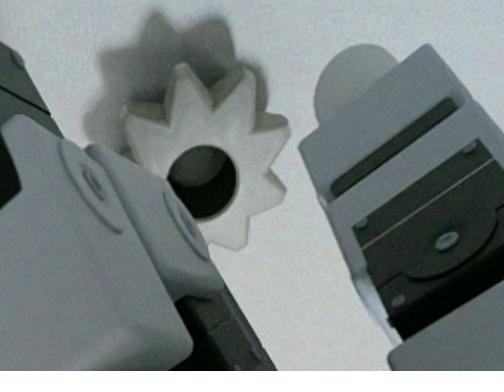

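>>> {"op": "execute_actions", "data": {"actions": [[[0.0097,-0.007,0.0259,0,0,-0.039,0,-0.754,-0.576,-0.696,0,0.1,0.6,0.5,0,-0.754,-0.576,-0.696,-0.714,-0.678,-0.226,-0.168,0.4,-0.5,0,0,0,0,0,0,0,-0.754,-0.576,-0.696,0,-0.754,-0.576,-0.696,0,-0.754,-0.576,-0.696,-0.714,-0.678,-0.226,-0.168,0.4,-0.6]],[[0.0008,-0.0022,0.042,0,0,0,0,-0.754,-0.576,-0.696,0,0.1,0.6,0.5,0,-0.754,-0.576,-0.696,-0.714,-0.678,-0.226,-0.168,0.4,-0.5,0,0,0,0,0,0,0,-0.754,-0.576,-0.696,0,-0.754,-0.576,-0.696,0,-0.754,-0.576,-0.696,-0.714,-0.678,-0.226,-0.168,0.4,-0.6]],[[0.0008,-0.0022,0.0355,0,0,0,0,-0.754,-0.576,-0.696,0,0.1,0.6,0.5,0,-0.754,-0.576,-0.696,-0.714,-0.678,-0.226,-0.168,0.4,-0.5,0,0,0,0,0,0,0,-0.754,-0.576,-0.696,0,-0.754,-0.576,-0.696,0,-0.754,-0.576,-0.696,-0.714,-0.678,-0.226,-0.168,0.4,-0.6]],[[-0.0033,0.0078,-0.0397,0,0,0,0,-0.754,-0.576,-0.696,0,0.1,0.6,0.5,0,-0.754,-0.576,-0.696,-0.714,-0.678,-0.226,-0.168,0.4,-0.5,0,0,0,0,0,0,0,-0.754,-0.576,-0.696,0,-0.754,-0.576,-0.696,0,-0.754,-0.576,-0.696,-0.714,-0.678,-0.226,-0.168,0.4,-0.6]]], "cameras": ["cam_left_wrist","cam_high"]}}

>>> {"op": "zoom_image", "data": {"camera": "cam_left_wrist", "region": [300, 0, 480, 135]}}

>>> {"op": "zoom_image", "data": {"camera": "cam_high", "region": [460, 130, 520, 190]}}

Scene clock: 239.50 s.
left_arm: end_effector_position=(+0.5174, +0.3294, +0.0895) hand_goal=(+0.000, -0.754, -0.576, -0.696, +0.000, +0.100, +0.600, +0.500, +0.000, -0.754, -0.576, -0.696, -0.714, -0.678, -0.226, -0.168) hand_measured=(+0.002, -0.754, -0.574, -0.694, +0.000, +0.082, +0.600, +0.502, -0.002, -0.754, -0.574, -0.694, -0.716, -0.678, -0.222, -0.168) hand_current_ma=(+1, +0, +1, +1, +0, -18, +0, +1, -1, +0, +1, +1, +0, +0, +3, +0) hand_state=(goal, goal, goal, goal, goal, goal, goal, goal, goal, goal, goal, goal, goal, goal, goal, goal) hand_current_limit=0.40 hand_speed=-0.50 end_effector_quat_wxyz=(-0.006, +0.283, +0.959, -0.002) | right_arm: end_effector_position=(+0.2395, +0.0728, +0.4177) hand_goal=(+0.000, -0.754, -0.576, -0.696, +0.000, -0.754, -0.576, -0.696, +0.000, -0.754, -0.576, -0.696, -0.714, -0.678, -0.226, -0.168) hand_measured=(+0.000, -0.752, -0.576, -0.696, +0.000, -0.752, -0.576, -0.696, +0.000, -0.752, -0.576, -0.696, -0.714, -0.678, -0.224, -0.168) hand_current_ma=(+0, +2, +0, +0, +0, +2, +0, +0, +0, +2, +0, +0, +0, +1, +3, +0) hand_state=(goal, goal, goal, goal, goal, goal, goal, goal, goal, goal, goal, goal, goal, goal, goal, goal) hand_current_limit=0.40 hand_speed=-0.60 end_effector_quat_wxyz=(-0.062, +0.924, +0.325, +0.191)
Joint positions: left_arm=[0.464 1.859 1.493 -1.216 -0.005 -0.534] | right_arm=[0.643 0.859 1.385 -1.693 -0.004 1.539]
Joint torques (N m): left_arm=[-0.85 -17.14 10.24 0.12 -0.42 -0.12] | right_arm=[1.03 -0.85 7.75 0.61 0.09 0.11]
Heat: left arm: hottest elbow 35 °C; right arm: hottest elbow 30 °C.
Hand target: left_arm +0.5366, +0.3389, +0.1274; +0.019, +0.277, +0.960, +0.027 | right_arm +0.2370, +0.0732, +0.4223; -0.059, +0.934, +0.329, +0.126
Off the commanded pose: left_arm 0.043 m, 4 deg | right_arm 0.005 m, 8 deg.
joint sent to its limit (right arm) — joint 4 (wrist pitch), lower limit. The joint targets are off in position and orientation.
Step readings (end_effector_position of left_arm | right_arm):
0: (+0.5346, +0.3286, +0.1512) | (+0.2395, +0.0728, +0.4177)
1: (+0.5348, +0.3288, +0.1514) | (+0.2395, +0.0728, +0.4177)
2: (+0.5349, +0.3294, +0.1516) | (+0.2395, +0.0728, +0.4177)
4: (+0.5334, +0.3306, +0.1496) | (+0.2395, +0.0728, +0.4177)
8: (+0.5295, +0.3320, +0.1439) | (+0.2395, +0.0728, +0.4177)
15: (+0.5269, +0.3334, +0.1402) | (+0.2395, +0.0728, +0.4177)
16: (+0.5270, +0.3336, +0.1403) | (+0.2395, +0.0728, +0.4177)
17: (+0.5270, +0.3337, +0.1393) | (+0.2395, +0.0728, +0.4177)
19: (+0.5281, +0.3345, +0.1361) | (+0.2395, +0.0728, +0.4177)
23: (+0.5262, +0.3337, +0.1228) | (+0.2395, +0.0728, +0.4177)
30: (+0.5249, +0.3332, +0.1112) | (+0.2395, +0.0728, +0.4177)
31: (+0.5253, +0.3334, +0.1113) | (+0.2395, +0.0728, +0.4177)
32: (+0.5258, +0.3336, +0.1109) | (+0.2395, +0.0728, +0.4177)
34: (+0.5278, +0.3346, +0.1095) | (+0.2395, +0.0728, +0.4177)
38: (+0.5265, +0.3340, +0.1009) | (+0.2395, +0.0728, +0.4177)
45: (+0.5252, +0.3333, +0.0918) | (+0.2395, +0.0728, +0.4177)
46: (+0.5252, +0.3333, +0.0918) | (+0.2395, +0.0728, +0.4177)
47: (+0.5252, +0.3333, +0.0918) | (+0.2395, +0.0728, +0.4177)
49: (+0.5239, +0.3327, +0.0913) | (+0.2395, +0.0728, +0.4177)
53: (+0.5195, +0.3305, +0.0901) | (+0.2395, +0.0728, +0.4177)
60: (+0.5174, +0.3294, +0.0895) | (+0.2395, +0.0728, +0.4177)
camera_calibration:
cam_left_wrist: T_world_to_cam=[[0.312006, -0.950079, -0.00113461, 0.117283], [-0.620149, -0.204561, 0.757344, 0.268125], [-0.719769, -0.235592, -0.653016, 0.630314], [0, 0, 0, 1]] pos_world=[0.583365, 0.314773, 0.208675]
Images, in order (width x height): cam_high 672x504, cam_left_wrist 672x504.

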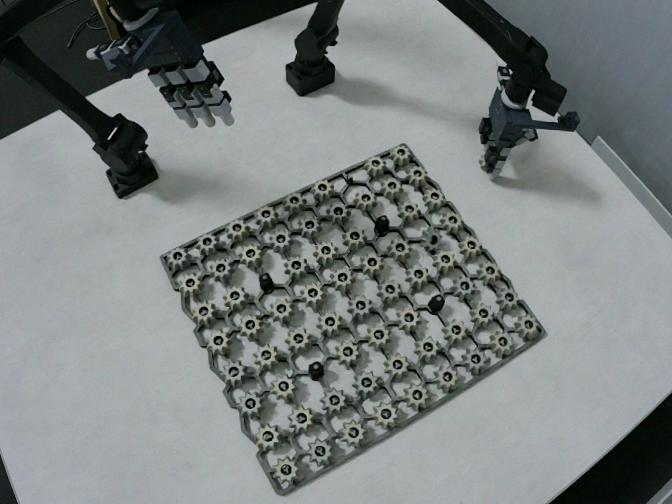

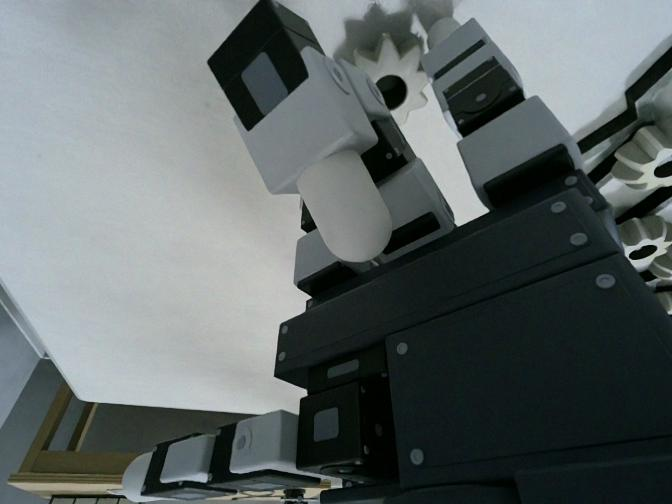

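Scaled by 2.800 from the camera's 672x504 image, which has a finer 960x720 frame.

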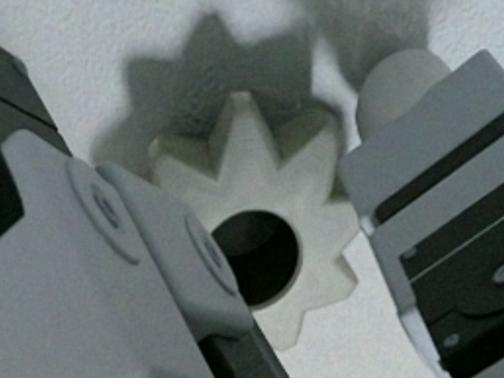

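Scaled by 8.400 from the camera's 672x504 image, which has a finer 960x720 frame.

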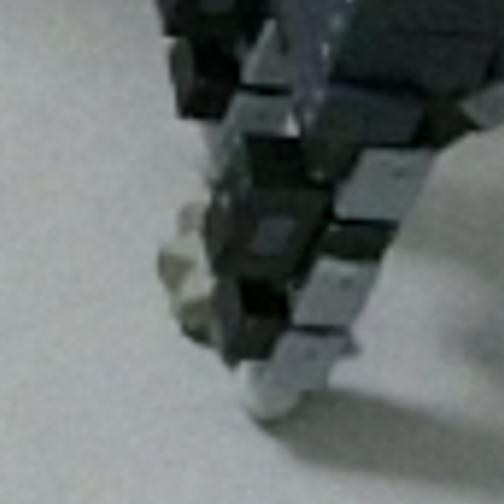

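>>> {"op": "execute_actions", "data": {"actions": [[[0,0,0,0,0,0,0.08,-0.76,-0.576,-0.696,0,0.1,0.6,0.5,-0.08,-0.76,-0.576,-0.696,-0.714,-0.678,-0.226,-0.168,0.79,-0.85,0,0,0,0,0,0,0,-0.754,-0.576,-0.696,0,-0.754,-0.576,-0.696,0,-0.754,-0.576,-0.696,-0.714,-0.678,-0.226,-0.168,0.4,-0.6]],[[0,0,0,0,0,0,0.36,-0.76,-0.576,-0.696,0,0.1,0.6,0.5,-0.36,-0.76,-0.576,-0.696,-0.714,-0.678,-0.226,-0.168,0.79,-0.85,0,0,0,0,0,0,0,-0.754,-0.576,-0.696,0,-0.754,-0.576,-0.696,0,-0.754,-0.576,-0.696,-0.714,-0.678,-0.226,-0.168,0.4,-0.6]]], "cameras": ["cam_left_wrist"]}}

>>> {"op": "zoom_image", "data": {"camera": "cam_left_wrist", "region": [300, 0, 480, 135]}}

Scene clock: 241.30 s.
left_arm: end_effector_position=(+0.5179, +0.3287, +0.0895) hand_goal=(+0.360, -0.760, -0.576, -0.696, +0.000, +0.100, +0.600, +0.500, -0.360, -0.760, -0.576, -0.696, -0.714, -0.678, -0.226, -0.168) hand_measured=(+0.096, -0.754, -0.574, -0.694, +0.000, +0.082, +0.600, +0.502, -0.094, -0.756, -0.574, -0.694, -0.716, -0.678, -0.222, -0.168) hand_current_ma=(-492, +3, +1, +1, +0, -18, +0, +1, +492, +2, +1, +1, +0, +0, +3, +0) hand_state=(blocked, goal, goal, goal, goal, goal, goal, goal, blocked, goal, goal, goal, goal, goal, goal, goal) hand_current_limit=0.79 hand_speed=-0.85 end_effector_quat_wxyz=(-0.006, +0.283, +0.959, -0.002) | right_arm: end_effector_position=(+0.2395, +0.0728, +0.4177) hand_goal=(+0.000, -0.754, -0.576, -0.696, +0.000, -0.754, -0.576, -0.696, +0.000, -0.754, -0.576, -0.696, -0.714, -0.678, -0.226, -0.168) hand_measured=(+0.000, -0.752, -0.576, -0.696, +0.000, -0.752, -0.576, -0.696, +0.000, -0.752, -0.576, -0.696, -0.714, -0.678, -0.224, -0.168) hand_current_ma=(+0, +2, +0, +0, +0, +2, +0, +0, +0, +2, +0, +0, +0, +1, +3, +0) hand_state=(goal, goal, goal, goal, goal, goal, goal, goal, goal, goal, goal, goal, goal, goal, goal, goal) hand_current_limit=0.40 hand_speed=-0.60 end_effector_quat_wxyz=(-0.062, +0.924, +0.325, +0.191)
Joint positions: left_arm=[0.462 1.859 1.493 -1.216 -0.005 -0.534] | right_arm=[0.643 0.859 1.385 -1.693 -0.004 1.539]
Joint torques (N m): left_arm=[-0.97 -16.97 10.21 0.09 -0.4 -0.16] | right_arm=[0.97 -0.91 7.73 0.61 0.09 0.11]
Heat: left arm: hottest elbow 35 °C; right arm: hottest elbow 30 °C.
Hand target: left_arm +0.5366, +0.3389, +0.1274; +0.019, +0.277, +0.960, +0.027 | right_arm +0.2370, +0.0732, +0.4223; -0.059, +0.934, +0.329, +0.126
Off the commanded pose: left_arm 0.043 m, 4 deg | right_arm 0.005 m, 8 deg.
joint sent to its limit (right arm) — joint 4 (wrist pitch), lower limit. The joint targets are off in position and orientation.
Step readings (end_effector_position of left_arm | right_arm):
0: (+0.5174, +0.3294, +0.0895) | (+0.2395, +0.0728, +0.4177)
1: (+0.5174, +0.3294, +0.0895) | (+0.2395, +0.0728, +0.4177)
2: (+0.5174, +0.3294, +0.0895) | (+0.2395, +0.0728, +0.4177)
4: (+0.5174, +0.3294, +0.0895) | (+0.2395, +0.0728, +0.4177)
8: (+0.5174, +0.3294, +0.0895) | (+0.2395, +0.0728, +0.4177)
15: (+0.5179, +0.3287, +0.0895) | (+0.2395, +0.0728, +0.4177)
16: (+0.5179, +0.3287, +0.0895) | (+0.2395, +0.0728, +0.4177)
17: (+0.5179, +0.3287, +0.0895) | (+0.2395, +0.0728, +0.4177)
19: (+0.5179, +0.3287, +0.0895) | (+0.2395, +0.0728, +0.4177)
23: (+0.5179, +0.3287, +0.0895) | (+0.2395, +0.0728, +0.4177)
30: (+0.5179, +0.3287, +0.0895) | (+0.2395, +0.0728, +0.4177)
camera_calibration:
cam_left_wrist: T_world_to_cam=[[0.310597, -0.950541, -0.00114239, 0.117275], [-0.620471, -0.203654, 0.757325, 0.268097], [-0.720101, -0.234514, -0.653037, 0.630252], [0, 0, 0, 1]] pos_world=[0.583766, 0.313877, 0.208675]
Images, in order (width x height): cam_left_wrist 672x504.

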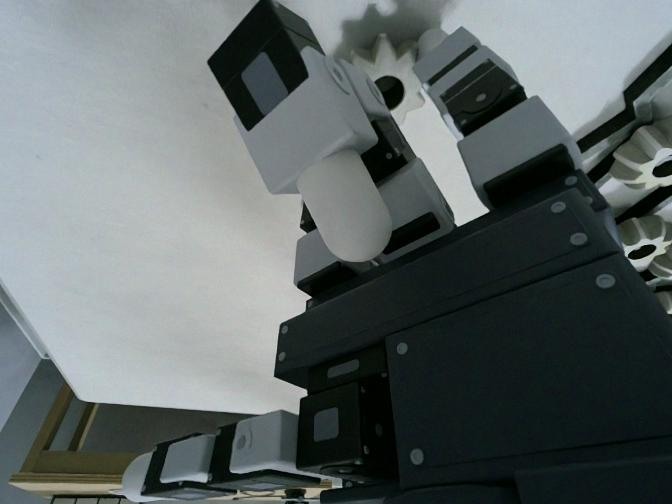

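Scaled by 2.800 from the camera's 672x504 image, which has a finer 960x720 frame.

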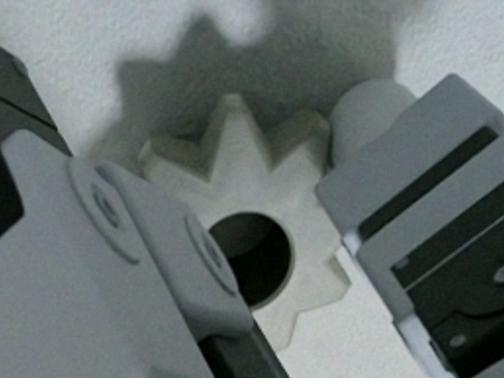

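>>> {"op": "execute_actions", "data": {"actions": [[[0,0.004,-0.01,0,0,0,0.36,-0.76,-0.576,-0.696,0,0.1,0.6,0.5,-0.36,-0.76,-0.576,-0.696,-0.714,-0.678,-0.226,-0.168,0.79,-0.85,0,0,0,0,0,0,0,-0.754,-0.576,-0.696,0,-0.754,-0.576,-0.696,0,-0.754,-0.576,-0.696,-0.714,-0.678,-0.226,-0.168,0.4,-0.6]],[[0,0.003,-0.007,0,0,0,0.36,-0.76,-0.576,-0.696,0,0.1,0.6,0.5,-0.36,-0.76,-0.576,-0.696,-0.714,-0.678,-0.226,-0.168,0.79,-0.85,0,0,0,0,0,0,0,-0.754,-0.576,-0.696,0,-0.754,-0.576,-0.696,0,-0.754,-0.576,-0.696,-0.714,-0.678,-0.226,-0.168,0.4,-0.6]]], "cameras": ["cam_left_wrist"]}}

>>> {"op": "zoom_image", "data": {"camera": "cam_left_wrist", "region": [300, 0, 480, 135]}}

Scene clock: 242.90 s.
left_arm: end_effector_position=(+0.5160, +0.3277, +0.0931) hand_goal=(+0.360, -0.760, -0.576, -0.696, +0.000, +0.100, +0.600, +0.500, -0.360, -0.760, -0.576, -0.696, -0.714, -0.678, -0.226, -0.168) hand_measured=(+0.096, -0.754, -0.574, -0.694, +0.000, +0.082, +0.600, +0.502, -0.096, -0.758, -0.574, -0.694, -0.716, -0.678, -0.222, -0.168) hand_current_ma=(-492, +3, +1, +1, +0, -18, +0, +1, +492, +1, +0, +1, +0, +0, +3, +0) hand_state=(blocked, goal, goal, goal, goal, goal, goal, goal, blocked, goal, goal, goal, goal, goal, goal, goal) hand_current_limit=0.79 hand_speed=-0.85 end_effector_quat_wxyz=(-0.012, +0.283, +0.959, -0.007) | right_arm: end_effector_position=(+0.2395, +0.0728, +0.4177) hand_goal=(+0.000, -0.754, -0.576, -0.696, +0.000, -0.754, -0.576, -0.696, +0.000, -0.754, -0.576, -0.696, -0.714, -0.678, -0.226, -0.168) hand_measured=(+0.000, -0.752, -0.576, -0.696, +0.000, -0.752, -0.576, -0.696, +0.000, -0.752, -0.576, -0.696, -0.714, -0.678, -0.224, -0.168) hand_current_ma=(+0, +2, +0, +0, +0, +2, +0, +0, +0, +2, +0, +0, +0, +1, +3, +0) hand_state=(goal, goal, goal, goal, goal, goal, goal, goal, goal, goal, goal, goal, goal, goal, goal, goal) hand_current_limit=0.40 hand_speed=-0.60 end_effector_quat_wxyz=(-0.062, +0.924, +0.325, +0.191)
Joint positions: left_arm=[0.462 1.859 1.506 -1.244 -0.005 -0.534] | right_arm=[0.643 0.859 1.385 -1.693 -0.004 1.539]
Joint torques (N m): left_arm=[-0.5 -17.03 11.15 0.02 -0.4 -0.11] | right_arm=[1.03 -0.91 7.75 0.58 0.09 0.11]
Heat: left arm: hottest elbow 35 °C; right arm: hottest elbow 30 °C.
Hand target: left_arm +0.5383, +0.3420, +0.1379; +0.019, +0.277, +0.960, +0.027 | right_arm +0.2370, +0.0732, +0.4223; -0.059, +0.934, +0.329, +0.126
Off the commanded pose: left_arm 0.052 m, 5 deg | right_arm 0.005 m, 8 deg.
joint sent to its limit (right arm) — joint 4 (wrist pitch), lower limit. The joint targets are off in position and orientation.
Step readings (end_effector_position of left_arm | right_arm):
0: (+0.5179, +0.3287, +0.0895) | (+0.2395, +0.0728, +0.4177)
1: (+0.5179, +0.3287, +0.0895) | (+0.2395, +0.0728, +0.4177)
2: (+0.5181, +0.3287, +0.0901) | (+0.2395, +0.0728, +0.4177)
4: (+0.5174, +0.3284, +0.0899) | (+0.2395, +0.0728, +0.4177)
8: (+0.5163, +0.3278, +0.0901) | (+0.2395, +0.0728, +0.4177)
15: (+0.5156, +0.3275, +0.0899) | (+0.2395, +0.0728, +0.4177)
16: (+0.5156, +0.3275, +0.0899) | (+0.2395, +0.0728, +0.4177)
17: (+0.5152, +0.3273, +0.0898) | (+0.2395, +0.0728, +0.4177)
19: (+0.5156, +0.3275, +0.0909) | (+0.2395, +0.0728, +0.4177)
23: (+0.5153, +0.3273, +0.0919) | (+0.2395, +0.0728, +0.4177)
30: (+0.5160, +0.3277, +0.0931) | (+0.2395, +0.0728, +0.4177)
camera_calibration:
cam_left_wrist: T_world_to_cam=[[0.310599, -0.95054, 0.00112638, 0.116763], [-0.60997, -0.198405, 0.767184, 0.256012], [-0.729016, -0.238974, -0.641426, 0.636008], [0, 0, 0, 1]] pos_world=[0.583553, 0.313771, 0.211412]
Images, in order (width x height): cam_left_wrist 672x504.

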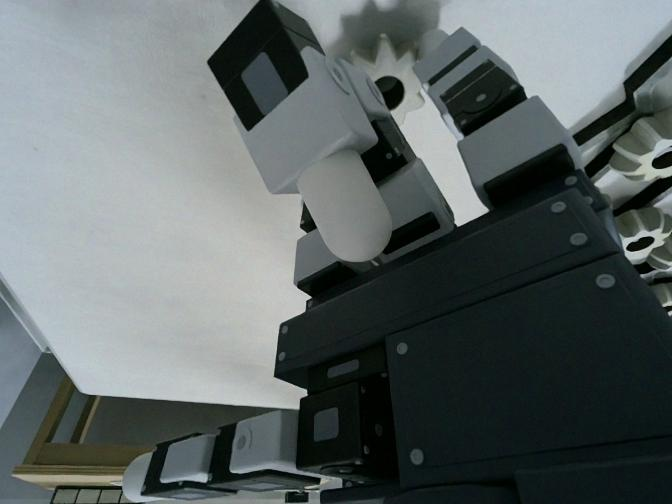

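Scaled by 2.800 from the camera's 672x504 image, which has a finer 960x720 frame.

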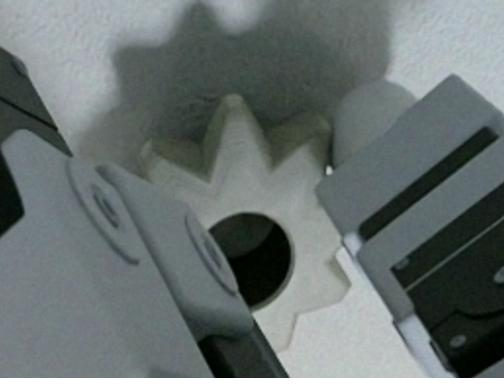

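Held. Continue lifting.

>>> {"op": "execute_actions", "data": {"actions": [[[0,0.003,-0.01,0,0,0,0.36,-0.76,-0.576,-0.696,0,0.1,0.6,0.5,-0.36,-0.76,-0.576,-0.696,-0.714,-0.678,-0.226,-0.168,0.79,-0.85,0,0,0,0,0,0,0,-0.754,-0.576,-0.696,0,-0.754,-0.576,-0.696,0,-0.754,-0.576,-0.696,-0.714,-0.678,-0.226,-0.168,0.4,-0.6]],[[0,0.003,-0.015,0,0,0,0.36,-0.76,-0.576,-0.696,0,0.1,0.6,0.5,-0.36,-0.76,-0.576,-0.696,-0.714,-0.678,-0.226,-0.168,0.79,-0.85,0,0,0,0,0,0,0,-0.754,-0.576,-0.696,0,-0.754,-0.576,-0.696,0,-0.754,-0.576,-0.696,-0.714,-0.678,-0.226,-0.168,0.4,-0.6]],[[0,0.003,-0.02,0,0,0,0.36,-0.76,-0.576,-0.696,0,0.1,0.6,0.5,-0.36,-0.76,-0.576,-0.696,-0.714,-0.678,-0.226,-0.168,0.79,-0.85,0,0,0,0,0,0,0,-0.754,-0.576,-0.696,0,-0.754,-0.576,-0.696,0,-0.754,-0.576,-0.696,-0.714,-0.678,-0.226,-0.168,0.4,-0.6]]], "cameras": ["cam_left_wrist"]}}

>>> {"op": "zoom_image", "data": {"camera": "cam_left_wrist", "region": [300, 0, 480, 135]}}

Scene clock: 252.33 s.
left_arm: end_effector_position=(+0.5200, +0.3297, +0.1136) hand_goal=(+0.360, -0.760, -0.576, -0.696, +0.000, +0.100, +0.600, +0.500, -0.360, -0.760, -0.576, -0.696, -0.714, -0.678, -0.226, -0.168) hand_measured=(+0.096, -0.754, -0.574, -0.694, +0.000, +0.082, +0.600, +0.502, -0.096, -0.758, -0.574, -0.694, -0.716, -0.678, -0.222, -0.168) hand_current_ma=(-492, +3, +1, +1, +0, -18, +0, +1, +492, +1, +0, +1, +0, +0, +3, +0) hand_state=(blocked, goal, goal, goal, goal, goal, goal, goal, blocked, goal, goal, goal, goal, goal, goal, goal) hand_current_limit=0.79 hand_speed=-0.85 end_effector_quat_wxyz=(-0.015, +0.283, +0.959, -0.011) | right_arm: end_effector_position=(+0.2395, +0.0728, +0.4177) hand_goal=(+0.000, -0.754, -0.576, -0.696, +0.000, -0.754, -0.576, -0.696, +0.000, -0.754, -0.576, -0.696, -0.714, -0.678, -0.226, -0.168) hand_measured=(+0.000, -0.752, -0.576, -0.696, +0.000, -0.752, -0.576, -0.696, +0.000, -0.752, -0.576, -0.696, -0.714, -0.678, -0.224, -0.168) hand_current_ma=(+0, +2, +0, +0, +0, +2, +0, +0, +0, +2, +0, +0, +0, +1, +3, +0) hand_state=(goal, goal, goal, goal, goal, goal, goal, goal, goal, goal, goal, goal, goal, goal, goal, goal) hand_current_limit=0.40 hand_speed=-0.60 end_effector_quat_wxyz=(-0.062, +0.924, +0.325, +0.191)
Joint positions: left_arm=[0.462 1.859 1.564 -1.313 -0.005 -0.534] | right_arm=[0.643 0.859 1.385 -1.693 -0.004 1.539]
Joint torques (N m): left_arm=[-0.38 -18.26 11.34 -0.05 -0.4 -0.07] | right_arm=[1.03 -0.97 7.72 0.61 0.08 0.12]
Heat: left arm: hottest elbow 35 °C; right arm: hottest elbow 30 °C.
Hand target: left_arm +0.5398, +0.3455, +0.1651; +0.019, +0.277, +0.960, +0.027 | right_arm +0.2370, +0.0732, +0.4223; -0.059, +0.934, +0.329, +0.126
Off the commanded pose: left_arm 0.057 m, 6 deg | right_arm 0.005 m, 8 deg.
joint sent to its limit (right arm) — joint 4 (wrist pitch), lower limit. The joint targets are off in position and orientation.
Step readings (end_effector_position of left_arm | right_arm):
0: (+0.5160, +0.3277, +0.0931) | (+0.2395, +0.0728, +0.4177)
1: (+0.5160, +0.3277, +0.0931) | (+0.2395, +0.0728, +0.4177)
2: (+0.5157, +0.3275, +0.0930) | (+0.2395, +0.0728, +0.4177)
4: (+0.5157, +0.3275, +0.0940) | (+0.2395, +0.0728, +0.4177)
8: (+0.5169, +0.3281, +0.0968) | (+0.2395, +0.0728, +0.4177)
15: (+0.5178, +0.3286, +0.0986) | (+0.2395, +0.0728, +0.4177)
16: (+0.5178, +0.3286, +0.0986) | (+0.2395, +0.0728, +0.4177)
17: (+0.5174, +0.3284, +0.0985) | (+0.2395, +0.0728, +0.4177)
19: (+0.5168, +0.3281, +0.0993) | (+0.2395, +0.0728, +0.4177)
23: (+0.5178, +0.3286, +0.1027) | (+0.2395, +0.0728, +0.4177)
30: (+0.5191, +0.3292, +0.1051) | (+0.2395, +0.0728, +0.4177)
31: (+0.5188, +0.3291, +0.1050) | (+0.2395, +0.0728, +0.4177)
32: (+0.5189, +0.3292, +0.1055) | (+0.2395, +0.0728, +0.4177)
34: (+0.5181, +0.3287, +0.1069) | (+0.2395, +0.0728, +0.4177)
38: (+0.5188, +0.3291, +0.1107) | (+0.2395, +0.0728, +0.4177)
45: (+0.5203, +0.3298, +0.1137) | (+0.2395, +0.0728, +0.4177)
camera_calibration:
cam_left_wrist: T_world_to_cam=[[0.310638, -0.950524, 0.00267156, 0.117146], [-0.602604, -0.19476, 0.77391, 0.237281], [-0.7351, -0.242016, -0.63329, 0.655759], [0, 0, 0, 1]] pos_world=[0.588645, 0.316267, 0.231338]
Images, in order (width x height): cam_left_wrist 672x504.

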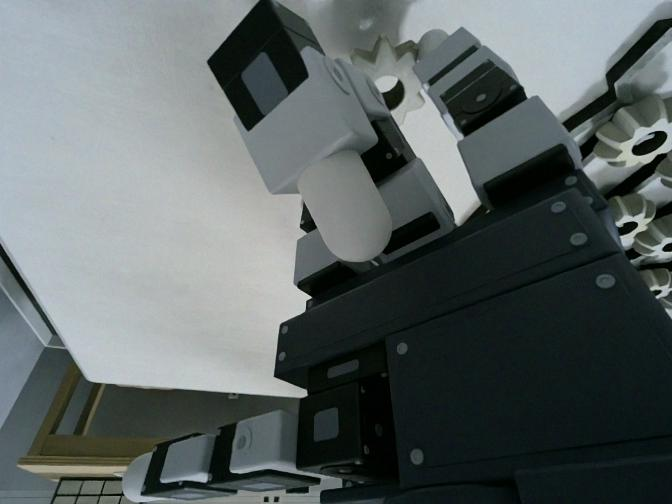

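Scaled by 2.800 from the camera's 672x504 image, which has a finer 960x720 frame.

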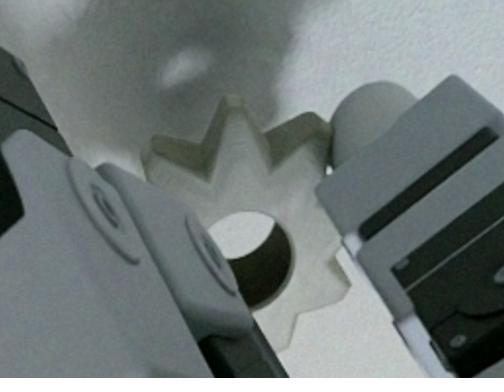

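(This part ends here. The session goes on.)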